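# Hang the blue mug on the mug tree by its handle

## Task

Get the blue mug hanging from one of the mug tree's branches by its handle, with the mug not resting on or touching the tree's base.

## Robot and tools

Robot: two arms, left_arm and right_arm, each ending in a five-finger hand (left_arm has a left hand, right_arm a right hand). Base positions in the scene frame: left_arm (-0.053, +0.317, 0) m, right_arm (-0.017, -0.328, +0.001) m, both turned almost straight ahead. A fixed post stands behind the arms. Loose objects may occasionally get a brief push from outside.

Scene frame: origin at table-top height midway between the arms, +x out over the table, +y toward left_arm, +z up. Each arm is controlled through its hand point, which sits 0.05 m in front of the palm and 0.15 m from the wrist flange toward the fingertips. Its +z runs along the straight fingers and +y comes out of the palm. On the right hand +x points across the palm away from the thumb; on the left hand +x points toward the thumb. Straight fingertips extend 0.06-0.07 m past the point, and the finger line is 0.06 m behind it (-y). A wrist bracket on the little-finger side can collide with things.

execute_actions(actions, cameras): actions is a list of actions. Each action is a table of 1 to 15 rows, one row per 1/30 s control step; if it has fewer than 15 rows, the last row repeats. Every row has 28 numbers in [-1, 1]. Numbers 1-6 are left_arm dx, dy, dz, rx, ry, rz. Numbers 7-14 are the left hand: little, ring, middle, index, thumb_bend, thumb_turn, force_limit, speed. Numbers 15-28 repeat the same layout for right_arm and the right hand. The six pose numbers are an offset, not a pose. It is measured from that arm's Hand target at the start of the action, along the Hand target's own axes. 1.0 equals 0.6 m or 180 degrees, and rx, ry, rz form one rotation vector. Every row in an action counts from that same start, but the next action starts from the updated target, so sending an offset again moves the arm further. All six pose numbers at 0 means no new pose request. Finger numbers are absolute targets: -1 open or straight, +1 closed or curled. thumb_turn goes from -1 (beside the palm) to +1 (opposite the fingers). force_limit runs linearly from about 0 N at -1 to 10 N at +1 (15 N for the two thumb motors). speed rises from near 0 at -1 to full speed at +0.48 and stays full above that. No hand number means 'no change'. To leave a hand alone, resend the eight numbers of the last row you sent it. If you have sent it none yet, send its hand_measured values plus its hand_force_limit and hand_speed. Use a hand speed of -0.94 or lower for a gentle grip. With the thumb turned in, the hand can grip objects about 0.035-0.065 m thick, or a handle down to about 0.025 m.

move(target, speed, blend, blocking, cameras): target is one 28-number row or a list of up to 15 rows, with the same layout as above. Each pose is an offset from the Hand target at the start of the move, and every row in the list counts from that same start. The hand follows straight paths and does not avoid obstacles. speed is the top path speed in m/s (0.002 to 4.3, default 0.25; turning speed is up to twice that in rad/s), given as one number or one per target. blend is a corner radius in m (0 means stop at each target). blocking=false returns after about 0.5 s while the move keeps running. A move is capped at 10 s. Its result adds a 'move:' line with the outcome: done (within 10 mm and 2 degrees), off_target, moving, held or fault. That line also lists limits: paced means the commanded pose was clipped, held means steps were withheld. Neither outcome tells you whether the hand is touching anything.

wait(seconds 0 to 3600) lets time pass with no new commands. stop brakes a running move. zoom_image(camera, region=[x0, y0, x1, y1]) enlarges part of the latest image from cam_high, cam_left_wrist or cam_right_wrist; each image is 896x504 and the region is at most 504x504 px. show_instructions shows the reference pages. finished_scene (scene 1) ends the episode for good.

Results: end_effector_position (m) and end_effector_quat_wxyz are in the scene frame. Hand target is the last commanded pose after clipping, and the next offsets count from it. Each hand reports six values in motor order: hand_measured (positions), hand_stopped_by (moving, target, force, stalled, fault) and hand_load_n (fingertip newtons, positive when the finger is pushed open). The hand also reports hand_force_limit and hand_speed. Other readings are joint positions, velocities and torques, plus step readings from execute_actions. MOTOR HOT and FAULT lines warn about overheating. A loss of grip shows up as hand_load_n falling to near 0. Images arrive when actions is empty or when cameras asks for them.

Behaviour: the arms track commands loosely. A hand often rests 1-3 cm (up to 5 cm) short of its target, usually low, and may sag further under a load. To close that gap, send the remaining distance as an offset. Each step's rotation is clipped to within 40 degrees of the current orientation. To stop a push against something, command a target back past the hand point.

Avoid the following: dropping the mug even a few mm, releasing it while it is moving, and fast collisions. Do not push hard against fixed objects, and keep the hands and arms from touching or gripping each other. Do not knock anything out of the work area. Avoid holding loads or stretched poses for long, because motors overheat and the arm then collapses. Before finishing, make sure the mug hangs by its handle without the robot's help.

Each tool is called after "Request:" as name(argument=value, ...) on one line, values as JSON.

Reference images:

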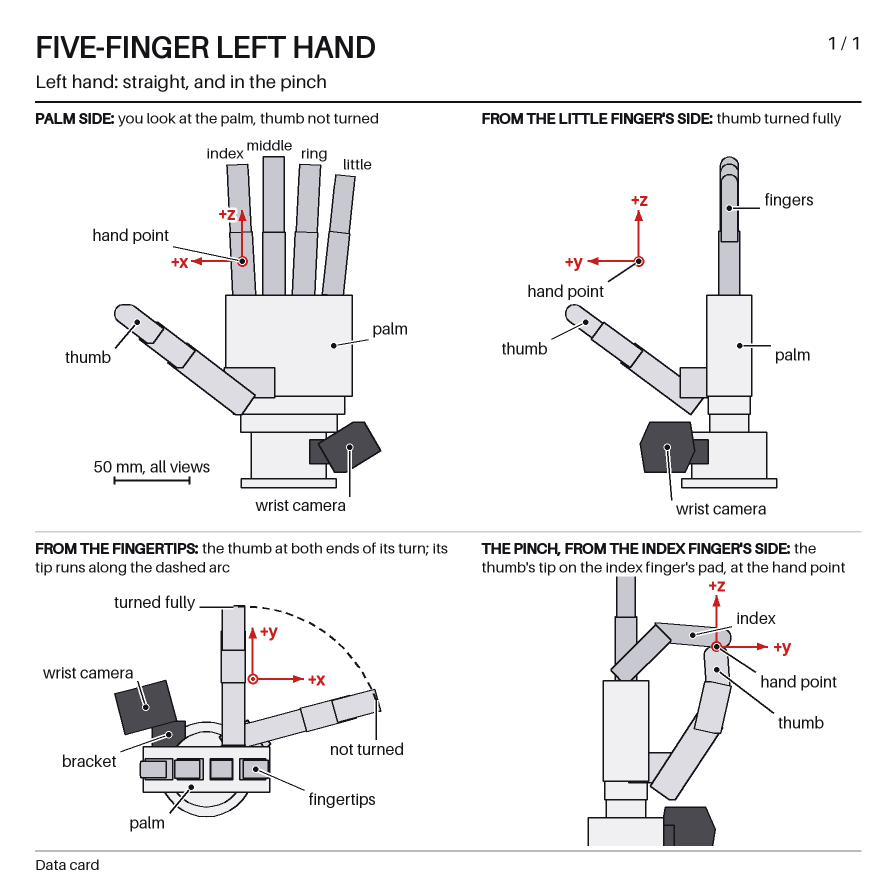

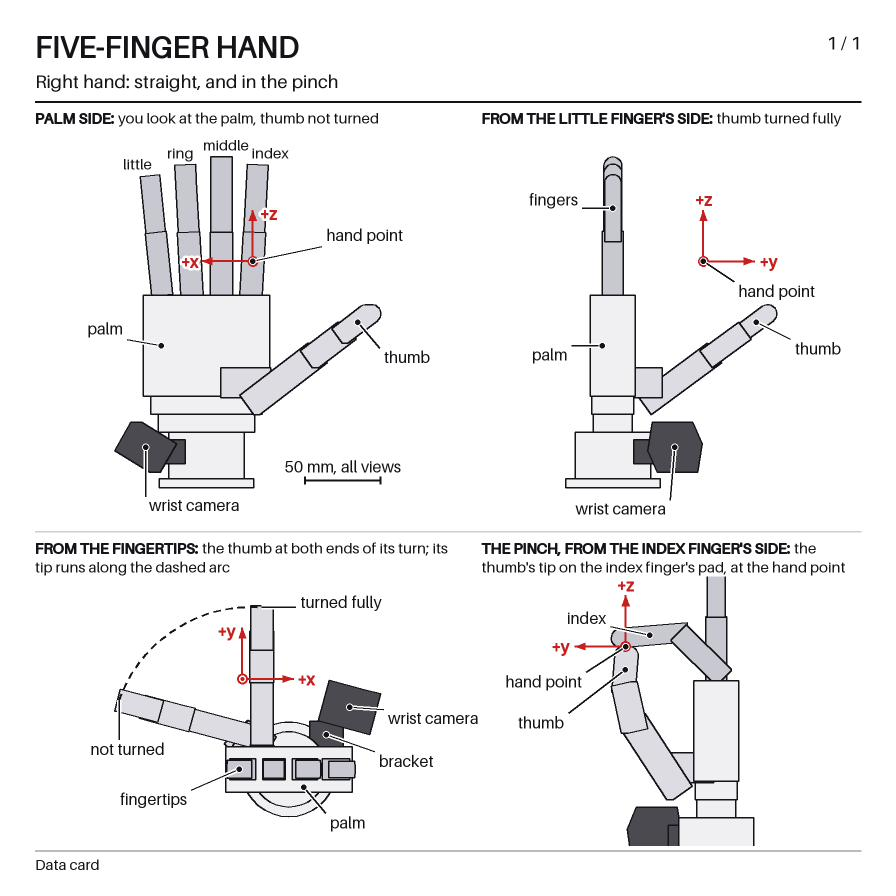

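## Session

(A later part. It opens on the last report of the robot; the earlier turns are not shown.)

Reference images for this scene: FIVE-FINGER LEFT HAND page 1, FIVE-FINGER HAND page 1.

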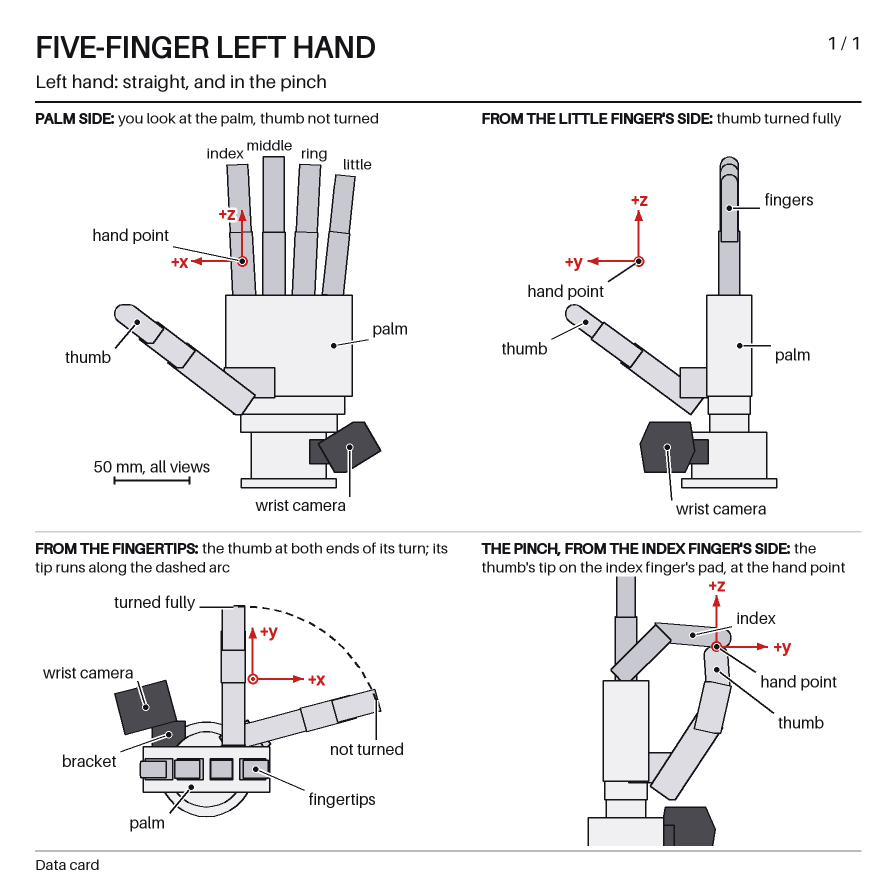

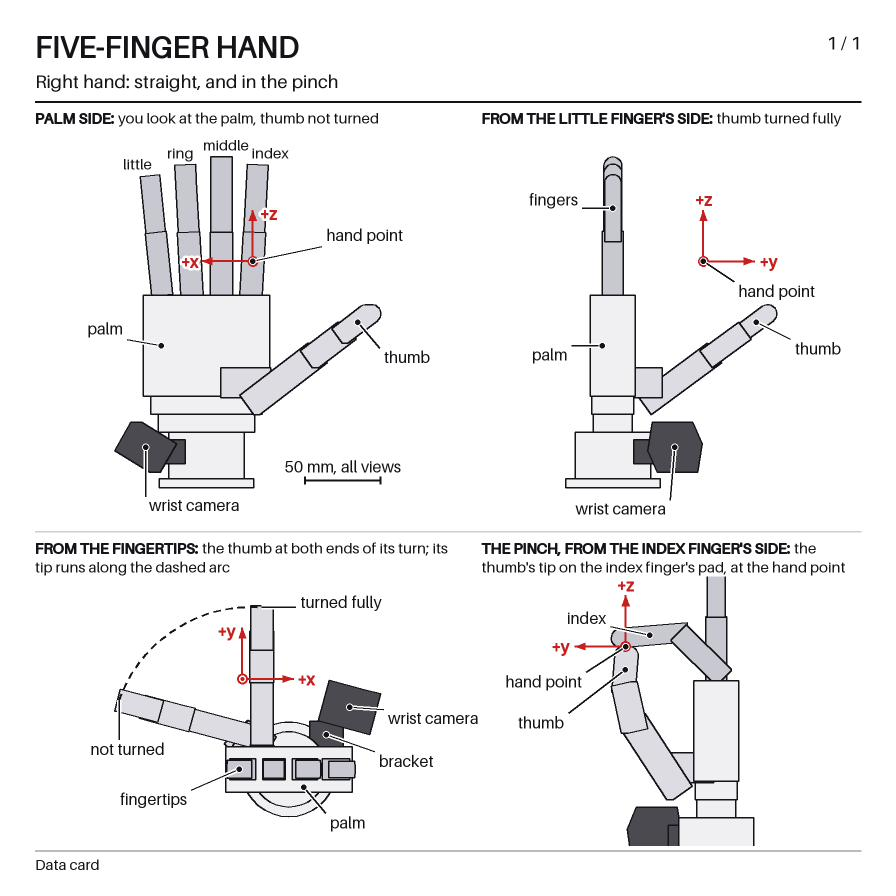

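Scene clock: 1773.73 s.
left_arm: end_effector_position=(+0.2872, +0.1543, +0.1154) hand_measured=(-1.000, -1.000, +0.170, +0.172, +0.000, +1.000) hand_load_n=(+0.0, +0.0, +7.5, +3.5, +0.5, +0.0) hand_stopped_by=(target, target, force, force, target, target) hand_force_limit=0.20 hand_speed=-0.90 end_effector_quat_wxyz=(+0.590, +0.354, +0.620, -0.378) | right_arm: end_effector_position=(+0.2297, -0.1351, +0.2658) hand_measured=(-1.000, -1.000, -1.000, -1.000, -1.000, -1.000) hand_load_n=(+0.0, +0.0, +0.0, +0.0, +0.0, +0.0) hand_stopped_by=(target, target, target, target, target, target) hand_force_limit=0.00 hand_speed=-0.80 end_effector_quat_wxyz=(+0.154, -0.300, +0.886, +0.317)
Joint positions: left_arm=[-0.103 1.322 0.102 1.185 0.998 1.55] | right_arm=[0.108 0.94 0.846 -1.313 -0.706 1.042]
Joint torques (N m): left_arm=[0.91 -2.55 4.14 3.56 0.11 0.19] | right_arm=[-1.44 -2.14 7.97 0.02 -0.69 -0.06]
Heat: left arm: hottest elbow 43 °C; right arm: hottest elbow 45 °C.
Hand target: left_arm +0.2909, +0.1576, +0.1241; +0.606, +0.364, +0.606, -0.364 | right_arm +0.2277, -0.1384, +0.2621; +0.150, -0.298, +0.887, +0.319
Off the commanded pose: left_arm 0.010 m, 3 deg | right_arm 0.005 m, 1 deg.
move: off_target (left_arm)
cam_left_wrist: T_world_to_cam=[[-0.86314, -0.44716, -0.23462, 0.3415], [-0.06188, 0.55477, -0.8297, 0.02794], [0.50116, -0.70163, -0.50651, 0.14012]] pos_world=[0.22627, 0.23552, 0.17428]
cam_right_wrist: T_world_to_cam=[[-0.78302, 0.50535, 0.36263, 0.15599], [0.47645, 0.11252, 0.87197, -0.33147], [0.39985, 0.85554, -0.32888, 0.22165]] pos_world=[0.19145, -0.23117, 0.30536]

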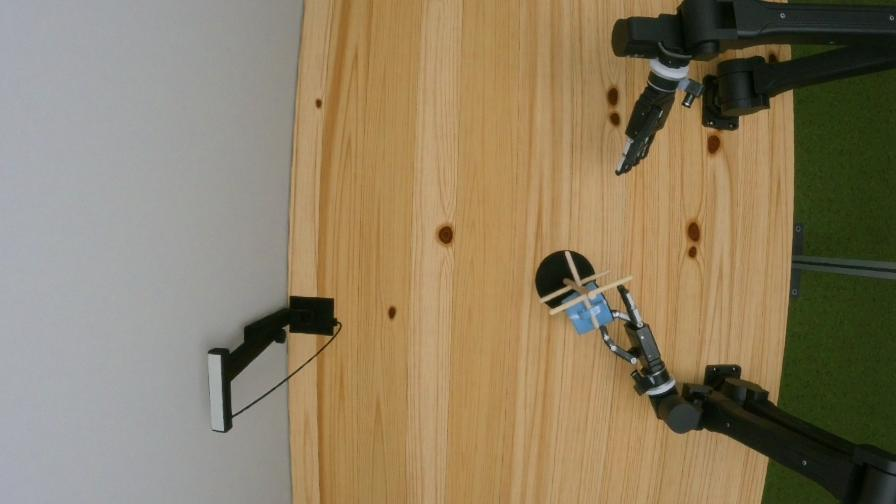

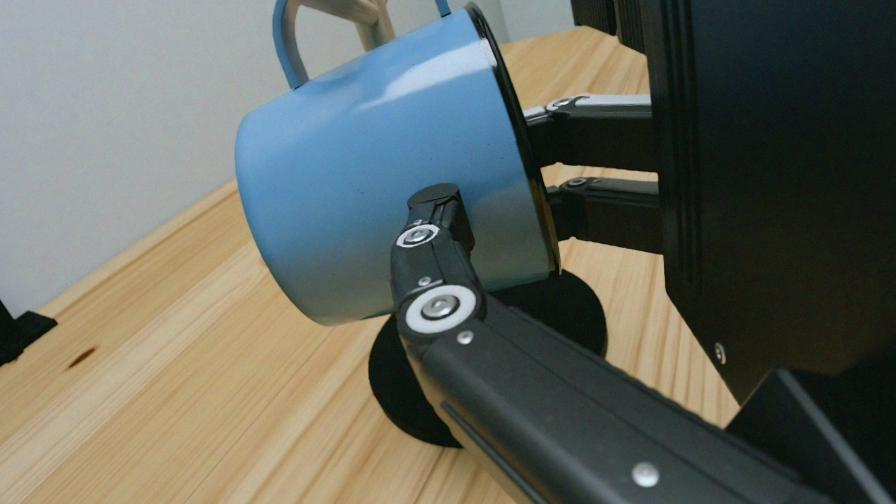

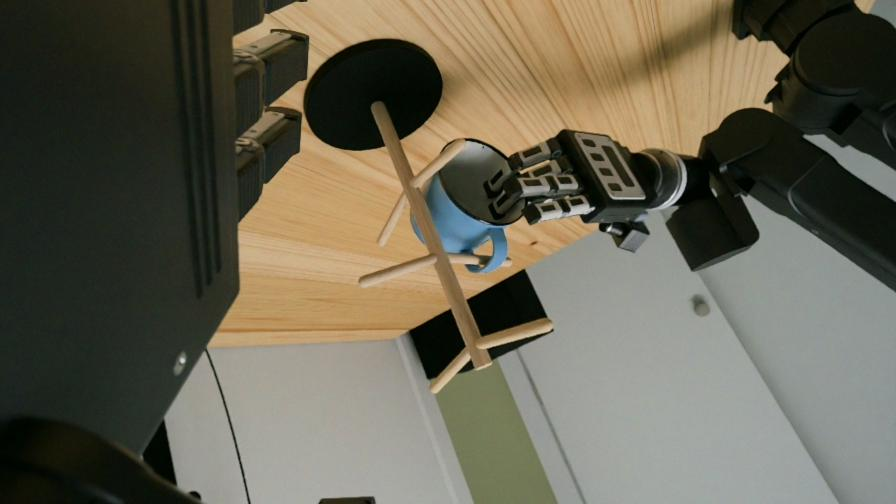

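Request:
move(target=[0.0083,0,0,0,0,0,-1,-1,0.5,0.5,0.0,1,0.2,-0.9,0,0,0,0,0,0,-1,-1,-1,-1,-1,-1,0,-0.8], speed=0.03, cameras=["cam_high","cam_right_wrist","cam_left_wrist"])

Request:
zoom_image(camera="cam_right_wrist", region=[420, 140, 600, 320])

Request:
zoom_image(camera="cam_high", region=[560, 270, 660, 370])

Scene clock: 1790.20 s.
left_arm: end_effector_position=(+0.2881, +0.1541, +0.1116) hand_measured=(-1.000, -1.000, +0.170, +0.172, +0.000, +1.000) hand_load_n=(+0.0, +0.0, +7.0, +3.5, +0.5, +0.0) hand_stopped_by=(target, target, force, force, target, target) hand_force_limit=0.20 hand_speed=-0.90 end_effector_quat_wxyz=(+0.591, +0.355, +0.619, -0.377) | right_arm: end_effector_position=(+0.2297, -0.1351, +0.2658) hand_measured=(-1.000, -1.000, -1.000, -1.000, -1.000, -1.000) hand_load_n=(+0.0, +0.0, +0.0, +0.0, +0.0, +0.0) hand_stopped_by=(target, target, target, target, target, target) hand_force_limit=0.00 hand_speed=-0.80 end_effector_quat_wxyz=(+0.154, -0.300, +0.886, +0.317)
Joint positions: left_arm=[-0.103 1.367 0.101 1.233 0.998 1.551] | right_arm=[0.108 0.94 0.846 -1.313 -0.706 1.042]
Joint torques (N m): left_arm=[0.91 -2.78 3.62 3.49 0.1 0.19] | right_arm=[-1.49 -2.14 7.97 0.05 -0.69 -0.07]
Heat: left arm: hottest elbow 42 °C; right arm: hottest elbow 45 °C.
Hand target: left_arm +0.2908, +0.1576, +0.1190; +0.606, +0.364, +0.606, -0.364 | right_arm +0.2277, -0.1384, +0.2621; +0.150, -0.298, +0.887, +0.319
Off the commanded pose: left_arm 0.009 m, 3 deg | right_arm 0.005 m, 1 deg.
move: off_target (left_arm)
cam_left_wrist: T_world_to_cam=[[-0.86242, -0.44647, -0.23851, 0.3414], [-0.0578, 0.55498, -0.82986, 0.02374], [0.50287, -0.7019, -0.50443, 0.13687]] pos_world=[0.22697, 0.23532, 0.17017]
cam_right_wrist: T_world_to_cam=[[-0.78302, 0.50535, 0.36263, 0.15599], [0.47645, 0.11252, 0.87197, -0.33147], [0.39985, 0.85554, -0.32888, 0.22165]] pos_world=[0.19145, -0.23117, 0.30536]

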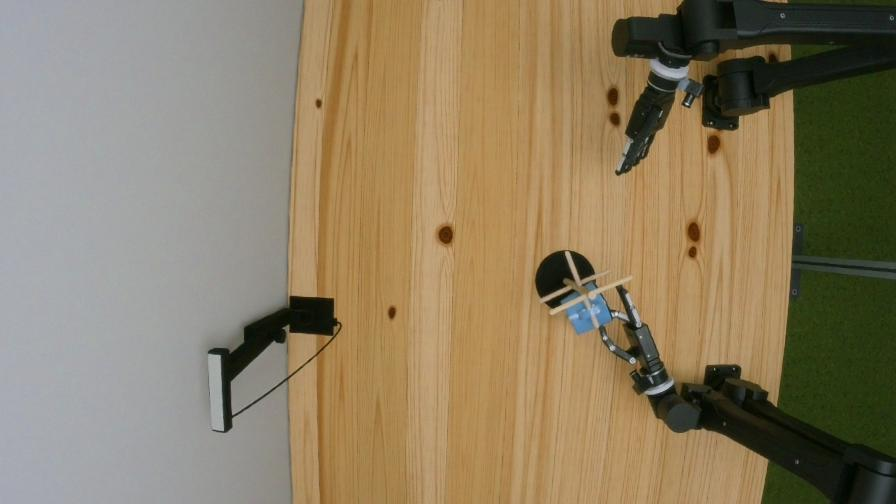

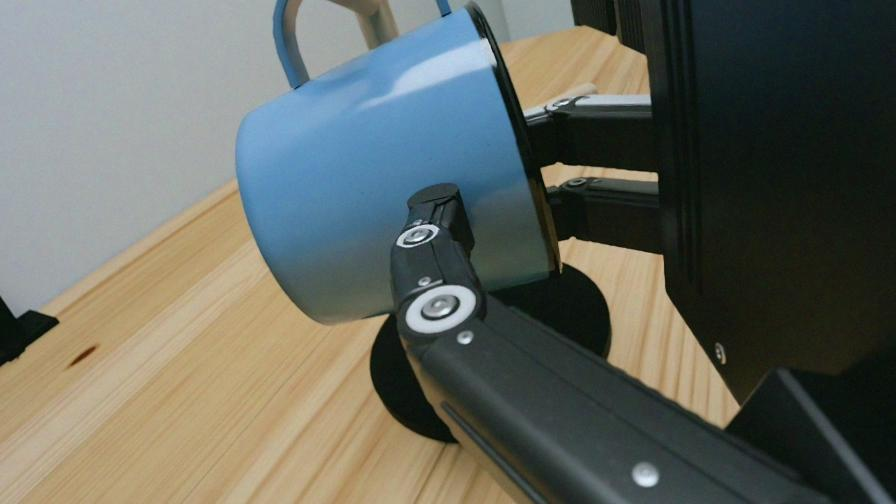

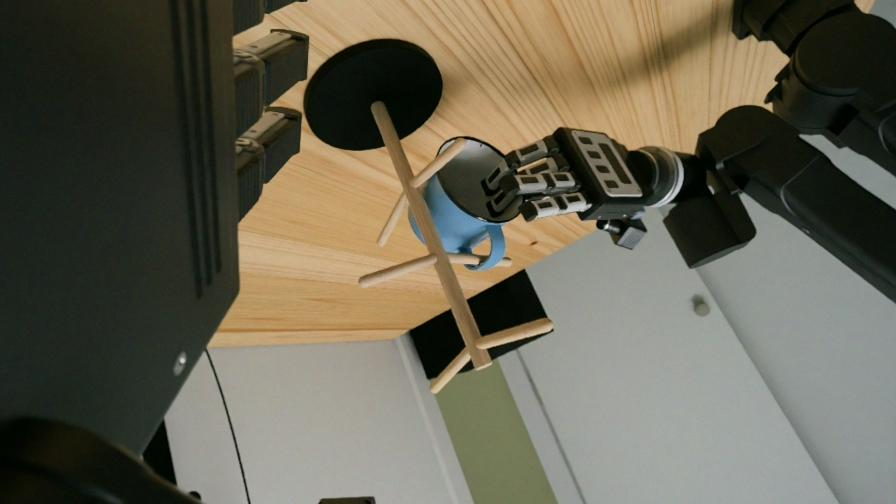

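Scaled by 2.800 from the camera's image (finer frame: 1280x720).

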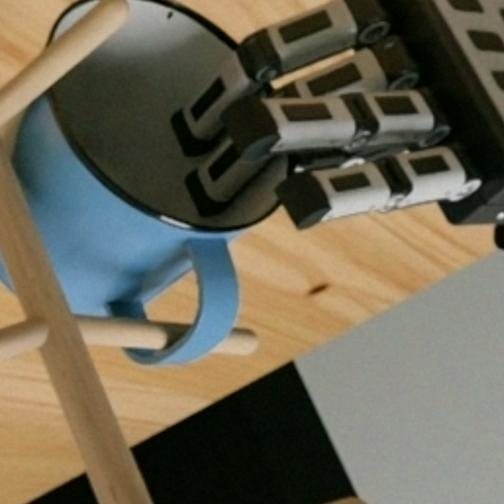

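Scaled by 5.040 from the camera's image (finer frame: 1280x720).

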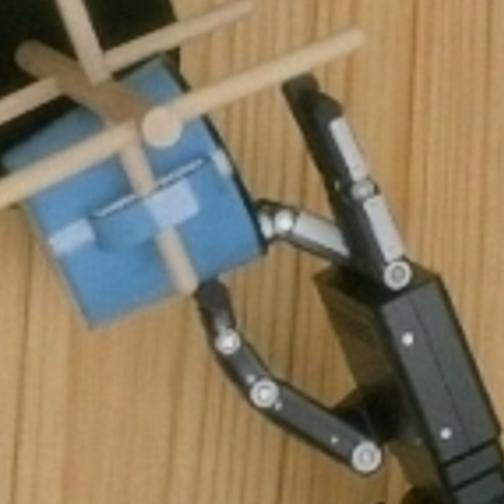

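Request:
move(target=[[0.005,0,0,0,0,0,-1,-1,0.5,0.5,0.0,1,0.2,-0.9,0,0,0,0,0,0,-1,-1,-1,-1,-1,-1,0,-0.8],[0.005,0,0,0,0,0,-1,-1,0.08,0.08,0.0,1,0.2,-0.93,0,0,0,0,0,0,-1,-1,-1,-1,-1,-1,0,-0.8]], speed=0.03, cameras=["cam_high","cam_right_wrist","cam_left_wrist"])

Request:
zoom_image(camera="cam_right_wrist", region=[420, 140, 600, 320])

Request:
zoom_image(camera="cam_high", region=[560, 270, 660, 370])

Scene clock: 1808.63 s.
left_arm: end_effector_position=(+0.2896, +0.1547, +0.1138) hand_measured=(-1.000, -1.000, +0.080, +0.080, +0.000, +1.000) hand_load_n=(+0.0, +0.0, +0.0, +0.0, +0.0, +0.0) hand_stopped_by=(target, target, target, target, target, target) hand_force_limit=0.20 hand_speed=-0.93 end_effector_quat_wxyz=(+0.599, +0.360, +0.611, -0.372) | right_arm: end_effector_position=(+0.2297, -0.1351, +0.2658) hand_measured=(-1.000, -1.000, -1.000, -1.000, -1.000, -1.000) hand_load_n=(+0.0, +0.0, +0.0, +0.0, +0.0, +0.0) hand_stopped_by=(target, target, target, target, target, target) hand_force_limit=0.00 hand_speed=-0.80 end_effector_quat_wxyz=(+0.154, -0.300, +0.886, +0.317)
Joint positions: left_arm=[-0.1 1.393 0.101 1.28 1 1.557] | right_arm=[0.108 0.94 0.846 -1.313 -0.706 1.042]
Joint torques (N m): left_arm=[0.73 -2.78 3.44 2.91 0.06 0.11] | right_arm=[-1.49 -2.2 7.99 0.03 -0.69 -0.07]
Heat: left arm: hottest elbow 41 °C; right arm: hottest elbow 45 °C.
Hand target: left_arm +0.2909, +0.1576, +0.1161; +0.606, +0.364, +0.606, -0.364 | right_arm +0.2277, -0.1384, +0.2621; +0.150, -0.298, +0.887, +0.319
Off the commanded pose: left_arm 0.004 m, 1 deg | right_arm 0.005 m, 1 deg.
move: done
cam_left_wrist: T_world_to_cam=[[-0.85564, -0.44723, -0.2605, 0.34415], [-0.03754, 0.55562, -0.83059, 0.01947], [0.5162, -0.70091, -0.4922, 0.13229]] pos_world=[0.22691, 0.23582, 0.17094]
cam_right_wrist: T_world_to_cam=[[-0.78302, 0.50535, 0.36263, 0.15599], [0.47645, 0.11252, 0.87197, -0.33147], [0.39985, 0.85554, -0.32888, 0.22165]] pos_world=[0.19145, -0.23117, 0.30536]

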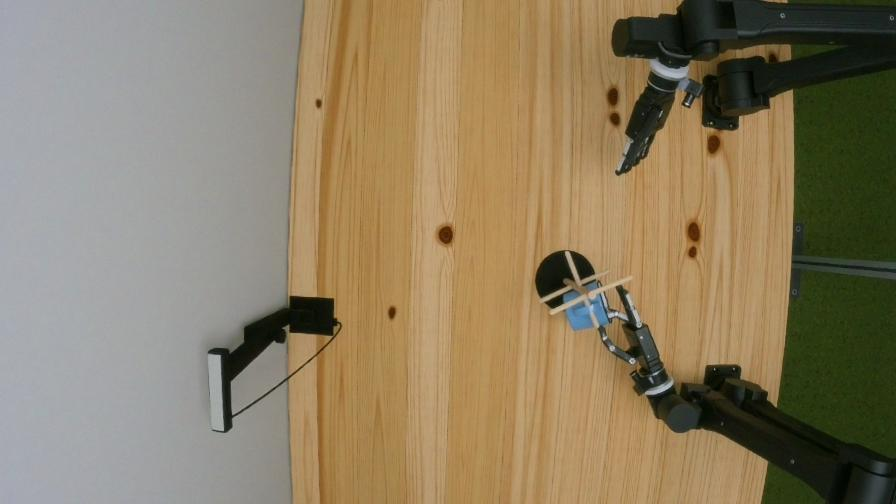

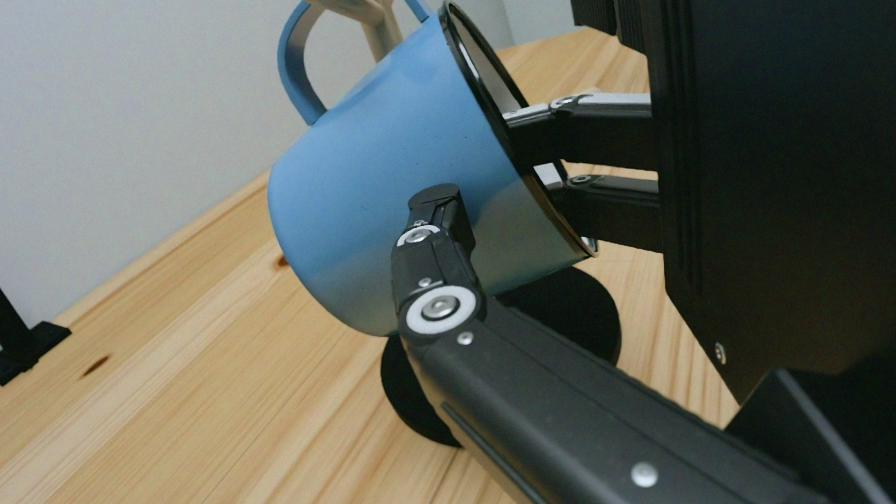

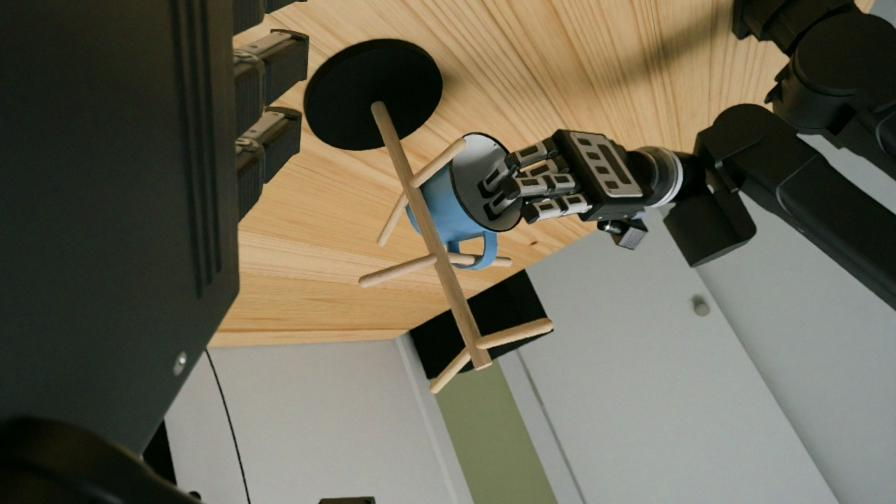

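Scaled by 2.800 from the camera's image (finer frame: 1280x720).

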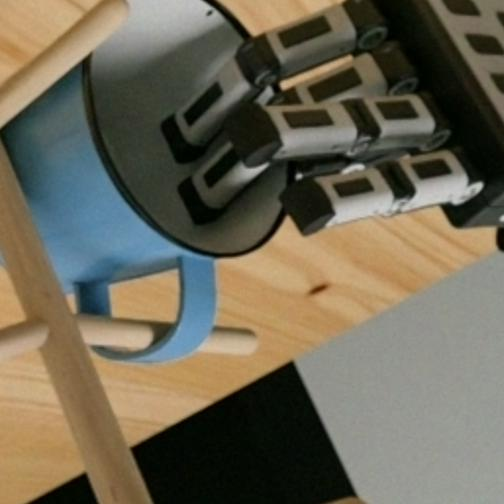

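Scaled by 5.040 from the camera's image (finer frame: 1280x720).

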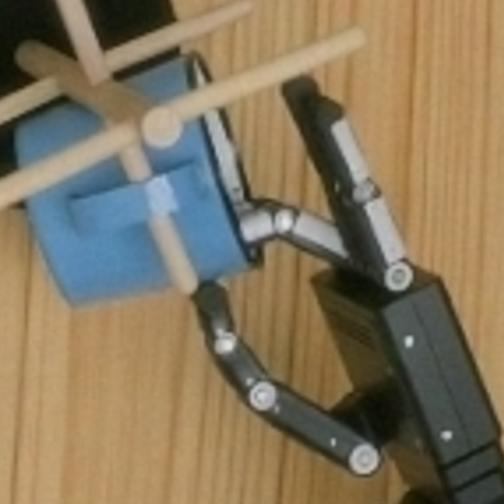

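Request:
move(target=[[0,0,0,0,0,0,-1,-1,-0.1,-0.1,-0.3,1,0.2,-0.85,0,0,0,0,0,0,-1,-1,-1,-1,-1,-1,0,-0.8],[-0.01,-0.03,0,0,0,0,-1,-1,-0.1,-0.1,-0.3,1,0.2,-0.85,0,0,0,0,0,0,-1,-1,-1,-1,-1,-1,0,-0.8]], speed=0.05, cameras=["cam_high","cam_right_wrist","cam_left_wrist"])

Request:
zoom_image(camera="cam_right_wrist", region=[420, 140, 600, 320])

Request:
zoom_image(camera="cam_high", region=[560, 270, 660, 370])

Scene clock: 1854.80 s.
left_arm: end_effector_position=(+0.2779, +0.1513, +0.1231) hand_measured=(-1.000, -1.000, -0.100, -0.100, -0.300, +1.000) hand_load_n=(+0.0, +0.0, +0.0, +0.0, +0.0, +0.0) hand_stopped_by=(target, target, target, target, target, target) hand_force_limit=0.20 hand_speed=-0.85 end_effector_quat_wxyz=(+0.608, +0.360, +0.606, -0.365) | right_arm: end_effector_position=(+0.2297, -0.1351, +0.2658) hand_measured=(-1.000, -1.000, -1.000, -1.000, -1.000, -1.000) hand_load_n=(+0.0, +0.0, +0.0, +0.0, +0.0, +0.0) hand_stopped_by=(target, target, target, target, target, target) hand_force_limit=0.00 hand_speed=-0.80 end_effector_quat_wxyz=(+0.154, -0.300, +0.886, +0.317)
Joint positions: left_arm=[-0.134 1.313 0.068 1.255 0.954 1.557] | right_arm=[0.108 0.94 0.846 -1.313 -0.706 1.042]
Joint torques (N m): left_arm=[-0.79 -3.25 3.58 1.58 -0.16 0.07] | right_arm=[-1.44 -2.14 7.97 0.05 -0.68 -0.07]
Heat: left arm: hottest elbow 40 °C; right arm: hottest elbow 45 °C.
Hand target: left_arm +0.2751, +0.1492, +0.1222; +0.607, +0.364, +0.606, -0.364 | right_arm +0.2277, -0.1384, +0.2621; +0.150, -0.298, +0.887, +0.319
Off the commanded pose: left_arm 0.004 m, 1 deg | right_arm 0.005 m, 1 deg.
move: done
cam_left_wrist: T_world_to_cam=[[-0.84398, -0.4581, -0.27899, 0.33572], [-0.02536, 0.55364, -0.83237, 0.02565], [0.53577, -0.69543, -0.47888, 0.13259]] pos_world=[0.21295, 0.2318, 0.17851]
cam_right_wrist: T_world_to_cam=[[-0.78302, 0.50535, 0.36263, 0.15599], [0.47645, 0.11252, 0.87197, -0.33147], [0.39985, 0.85554, -0.32888, 0.22165]] pos_world=[0.19145, -0.23117, 0.30536]

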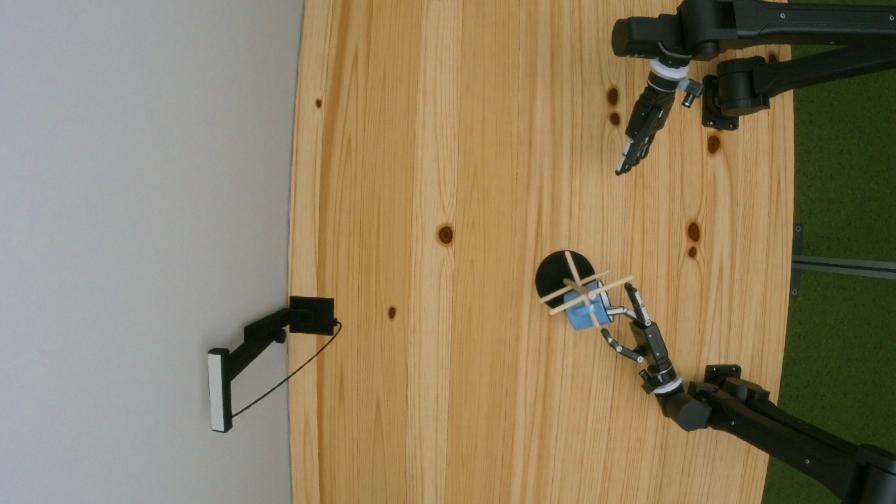

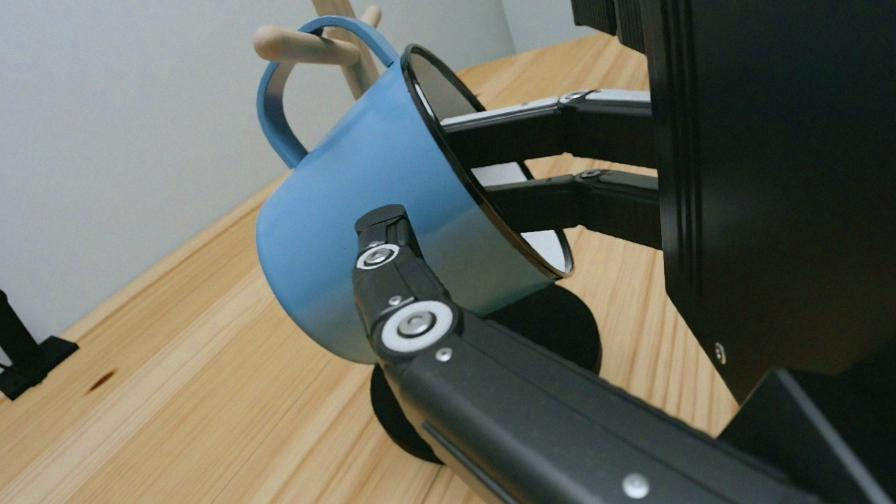

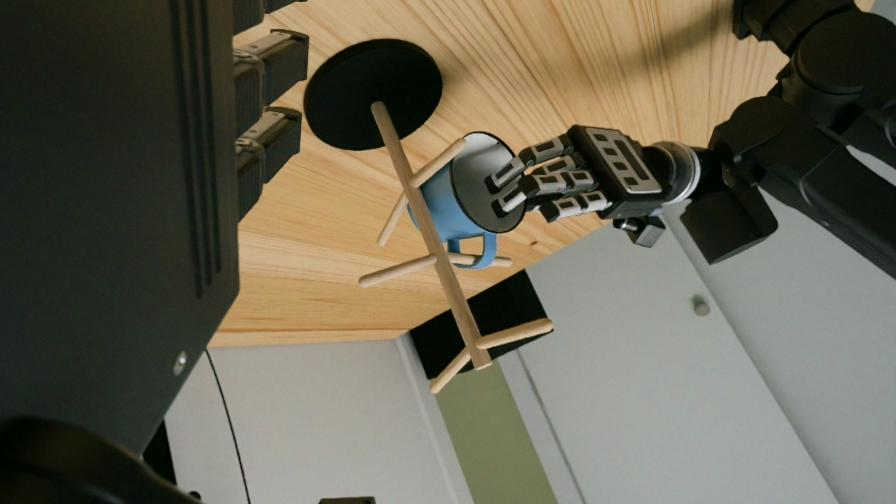

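Scaled by 2.800 from the camera's image (finer frame: 1280x720).

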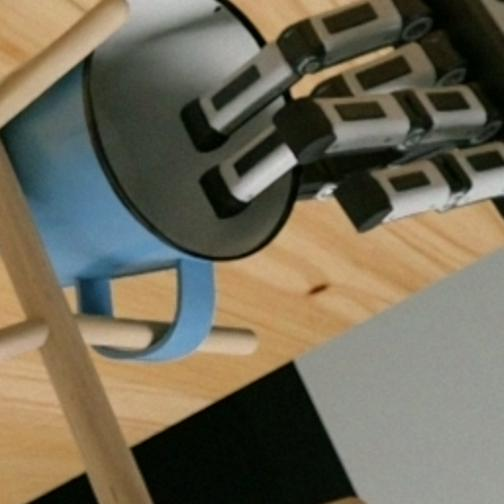

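Scaled by 5.040 from the camera's image (finer frame: 1280x720).

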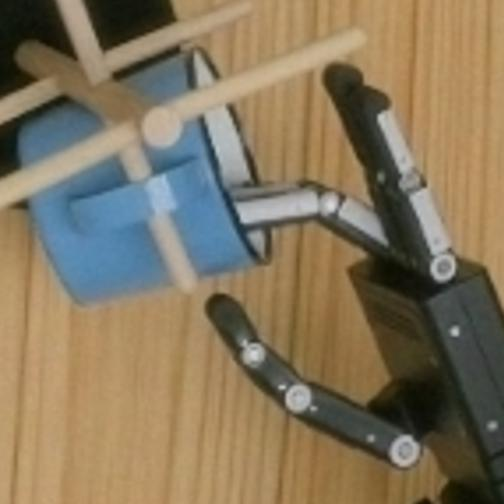

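Request:
move(target=[[-0.03,-0.1167,0,0,0,0,-1,-1,-0.1,-0.1,-0.3,1,0.2,-0.85,0,0,0,0,0,0,-1,-1,-1,-1,-1,-1,0,-0.8],[-0.08,-0.12,-0.12,0,0,0,-1,-1,-0.1,-0.1,-0.3,1,0.2,-0.85,0,0,0,0,0,0,-1,-1,-1,-1,-1,-1,0,-0.8]], speed=0.08, blend=[0.01,0], cameras=["cam_high","cam_right_wrist","cam_left_wrist"])

Request:
zoom_image(camera="cam_right_wrist", region=[340, 80, 600, 340])

Request:
zoom_image(camera="cam_high", region=[520, 230, 660, 370])

Scene clock: 1871.03 s.
left_arm: end_effector_position=(+0.2573, +0.1403, +0.1296) hand_measured=(-1.000, -1.000, -0.100, -0.100, -0.300, +1.000) hand_load_n=(+0.0, +0.0, +0.0, +0.0, +0.0, +0.0) hand_stopped_by=(target, target, target, target, target, target) hand_force_limit=0.20 hand_speed=-0.85 end_effector_quat_wxyz=(+0.611, +0.360, +0.603, -0.364) | right_arm: end_effector_position=(+0.2297, -0.1351, +0.2658) hand_measured=(-1.000, -1.000, -1.000, -1.000, -1.000, -1.000) hand_load_n=(+0.0, +0.0, +0.0, +0.0, +0.0, +0.0) hand_stopped_by=(target, target, target, target, target, target) hand_force_limit=0.00 hand_speed=-0.80 end_effector_quat_wxyz=(+0.154, -0.300, +0.886, +0.317)
Joint positions: left_arm=[-0.214 1.187 0.024 1.182 0.874 1.557] | right_arm=[0.108 0.94 0.846 -1.313 -0.706 1.042]
Joint torques (N m): left_arm=[0.56 -0.5 4.81 2.19 -0.13 0] | right_arm=[-1.32 -2.14 7.97 0.05 -0.7 -0.07]
Heat: left arm: hottest elbow 40 °C; right arm: hottest elbow 45 °C.
Hand target: left_arm +0.2599, +0.1419, +0.1286; +0.611, +0.358, +0.606, -0.362 (not the last commanded pose) | right_arm +0.2277, -0.1384, +0.2621; +0.150, -0.298, +0.887, +0.319
Off the commanded pose: left_arm 0.097 m, 1 deg | right_arm 0.005 m, 1 deg.
move: held (left_arm; a check stopped the path); path passed 0 of 2 targets; limits=held
pose unreachable (left arm): on one or more control steps of this call, first in action 0 (counted from 0), this arm could not follow its commanded pose, so it was not sent that pose on those steps. It may still have moved: this result reports where it is.
cause: moving toward the commanded pose would bring two parts of the arm too close to each other (joints 2 (shoulder) and 3 (elbow) lie between them).
cam_left_wrist: T_world_to_cam=[[-0.8416, -0.4588, -0.28497, 0.31537], [-0.01831, 0.55157, -0.83393, 0.03545], [0.53979, -0.69661, -0.4726, 0.13746]] pos_world=[0.19187, 0.2209, 0.1844]
cam_right_wrist: T_world_to_cam=[[-0.78302, 0.50535, 0.36263, 0.15599], [0.47645, 0.11252, 0.87197, -0.33147], [0.39985, 0.85554, -0.32888, 0.22165]] pos_world=[0.19145, -0.23117, 0.30536]

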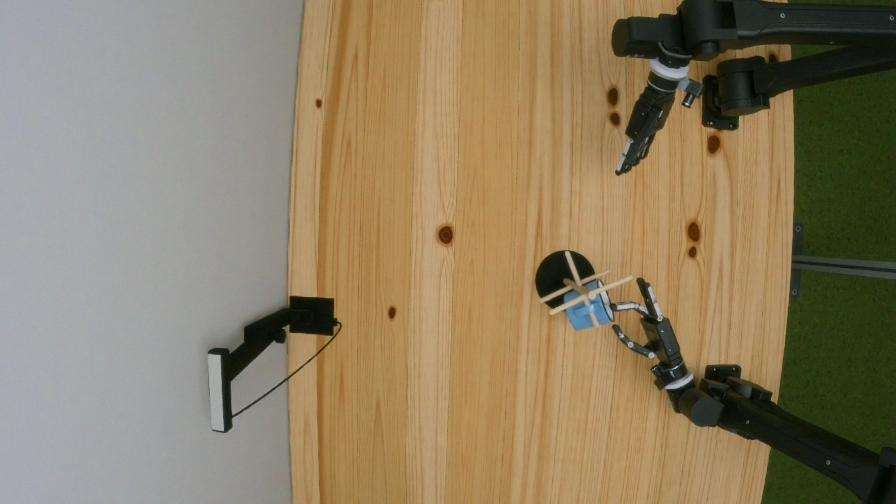

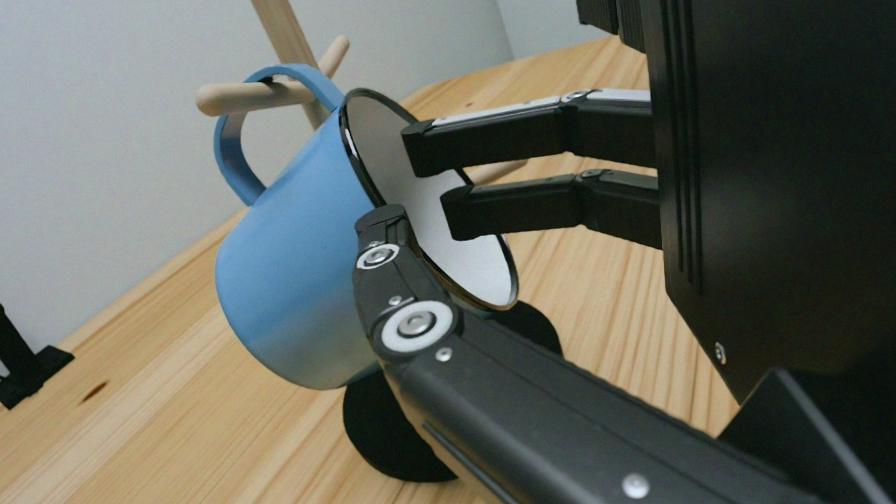

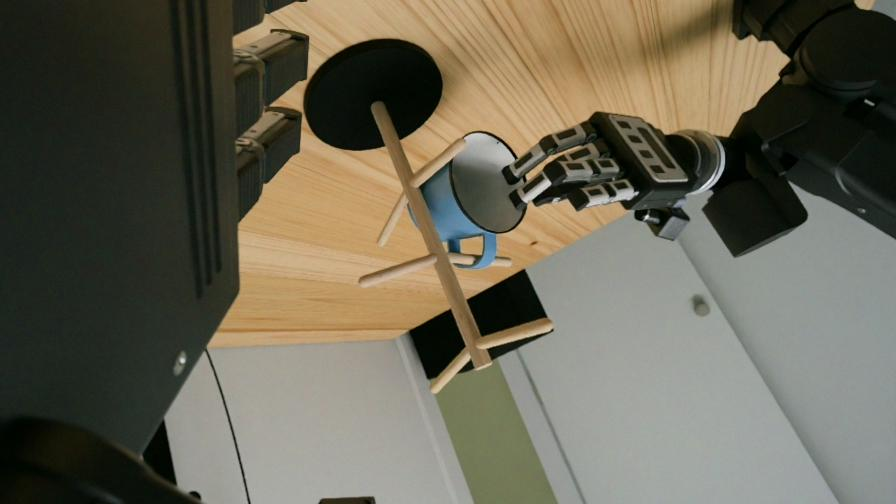

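Scaled by 1.938 from the camera's image (finer frame: 1280x720).

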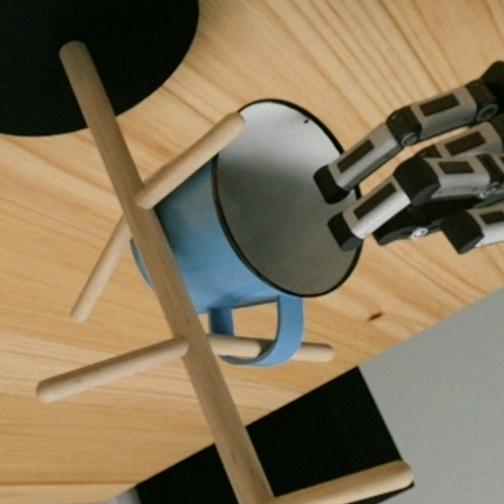

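Scaled by 3.600 from the camera's image (finer frame: 1280x720).

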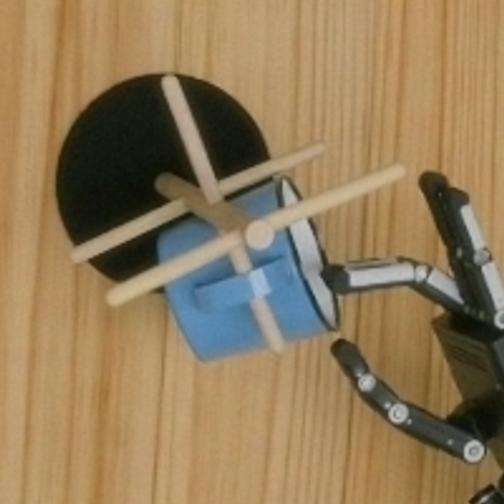

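Request:
move(target=[-0.0333,-0.107,0.013,0.0833,0,0,-1,-1,-0.1,-0.1,-0.3,1,0.2,-0.85,0,0,0,0,0,0,-1,-1,-1,-1,-1,-1,0,-0.8], speed=0.08, cameras=["cam_high","cam_right_wrist","cam_left_wrist"])

Request:
zoom_image(camera="cam_right_wrist", region=[340, 80, 600, 340])

Request:
zoom_image(camera="cam_high", region=[520, 230, 660, 370])

Scene clock: 1904.20 s.
left_arm: end_effector_position=(+0.2093, +0.1076, +0.1476) hand_measured=(-1.000, -1.000, -0.100, -0.100, -0.300, +1.000) hand_load_n=(+0.0, +0.0, +0.0, +0.0, +0.0, +0.0) hand_stopped_by=(target, target, target, target, target, target) hand_force_limit=0.20 hand_speed=-0.85 end_effector_quat_wxyz=(+0.564, +0.433, +0.554, -0.433) | right_arm: end_effector_position=(+0.2297, -0.1351, +0.2658) hand_measured=(-1.000, -1.000, -1.000, -1.000, -1.000, -1.000) hand_load_n=(+0.0, +0.0, +0.0, +0.5, +0.0, +0.0) hand_stopped_by=(target, target, target, target, target, target) hand_force_limit=0.00 hand_speed=-0.80 end_effector_quat_wxyz=(+0.154, -0.300, +0.886, +0.317)
Joint positions: left_arm=[-0.239 0.93 0.024 0.929 1.091 1.557] | right_arm=[0.108 0.94 0.846 -1.313 -0.706 1.042]
Joint torques (N m): left_arm=[-0.73 -0.5 6.52 1.44 0.05 -0.07] | right_arm=[-1.44 -2.2 7.98 0.02 -0.69 -0.07]
Heat: left arm: hottest elbow 40 °C; right arm: hottest elbow 45 °C.
Hand target: left_arm +0.2072, +0.1044, +0.1488; +0.560, +0.435, +0.553, -0.438 | right_arm +0.2277, -0.1384, +0.2621; +0.150, -0.298, +0.887, +0.319
Off the commanded pose: left_arm 0.004 m, 1 deg | right_arm 0.005 m, 1 deg.
move: done
cam_left_wrist: T_world_to_cam=[[-0.92553, -0.24271, -0.29066, 0.26026], [0.11902, 0.54222, -0.83176, 0.03955], [0.35948, -0.80442, -0.47295, 0.19843]] pos_world=[0.16484, 0.20134, 0.20239]
cam_right_wrist: T_world_to_cam=[[-0.78302, 0.50535, 0.36263, 0.15599], [0.47645, 0.11252, 0.87197, -0.33147], [0.39985, 0.85554, -0.32888, 0.22165]] pos_world=[0.19145, -0.23117, 0.30536]

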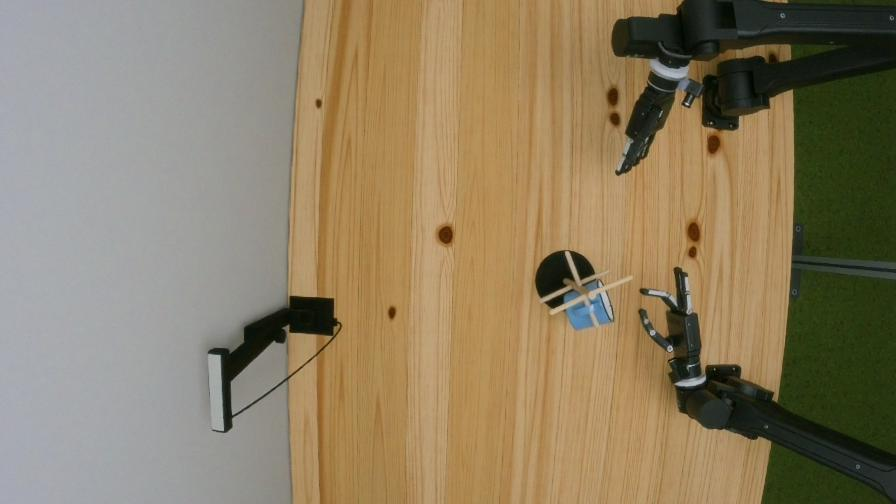

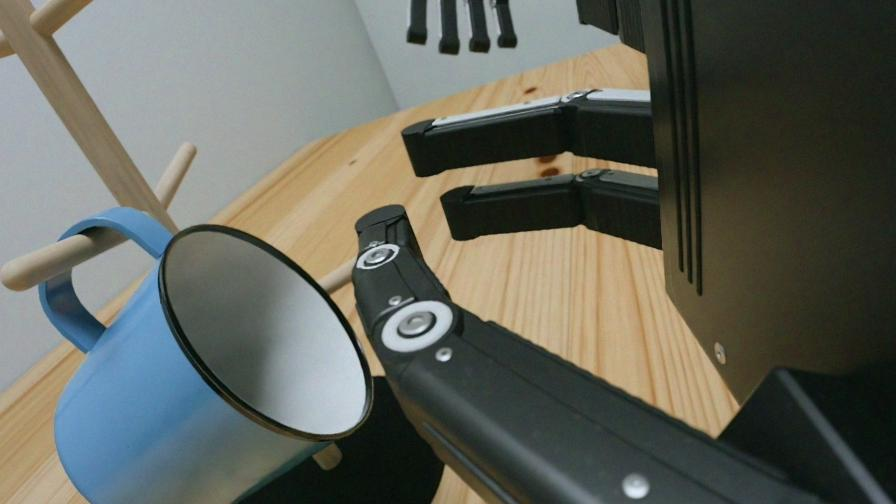

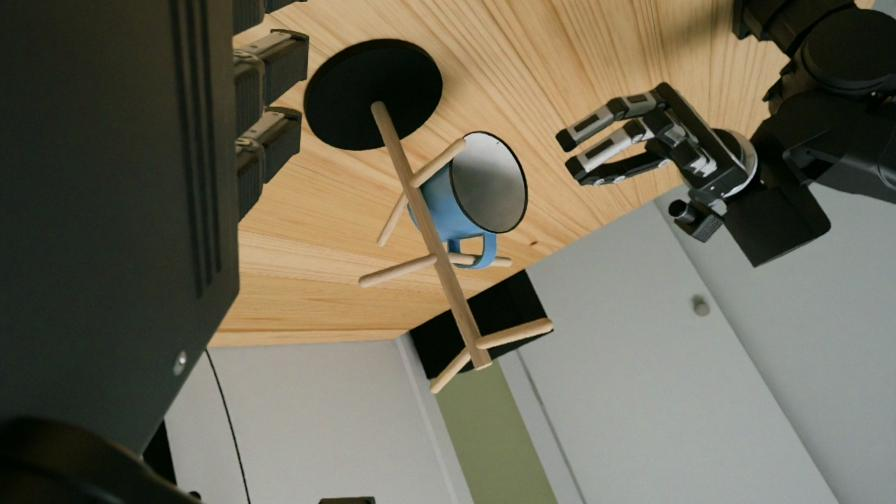

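Scaled by 1.938 from the camera's image (finer frame: 1280x720).

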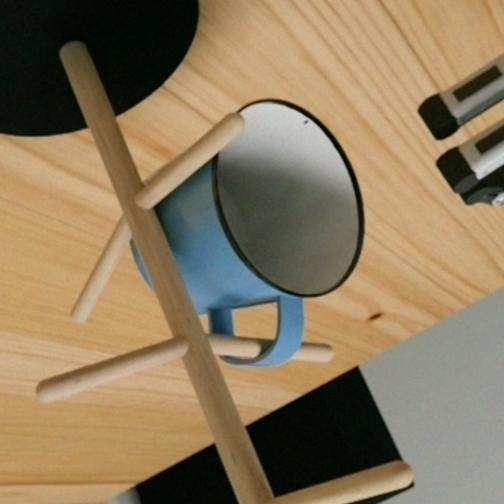

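Scaled by 3.600 from the camera's image (finer frame: 1280x720).

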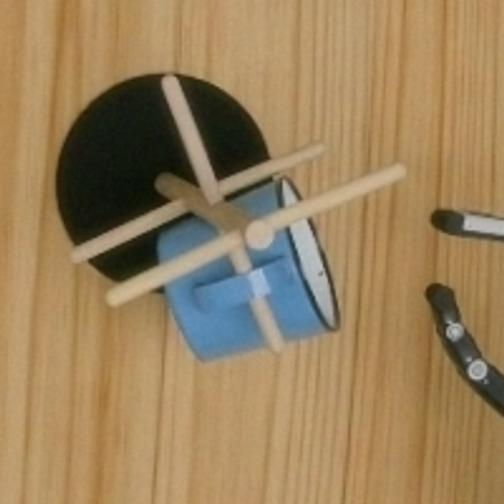

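Request:
finished_scene()

The scene is finished: the task was done.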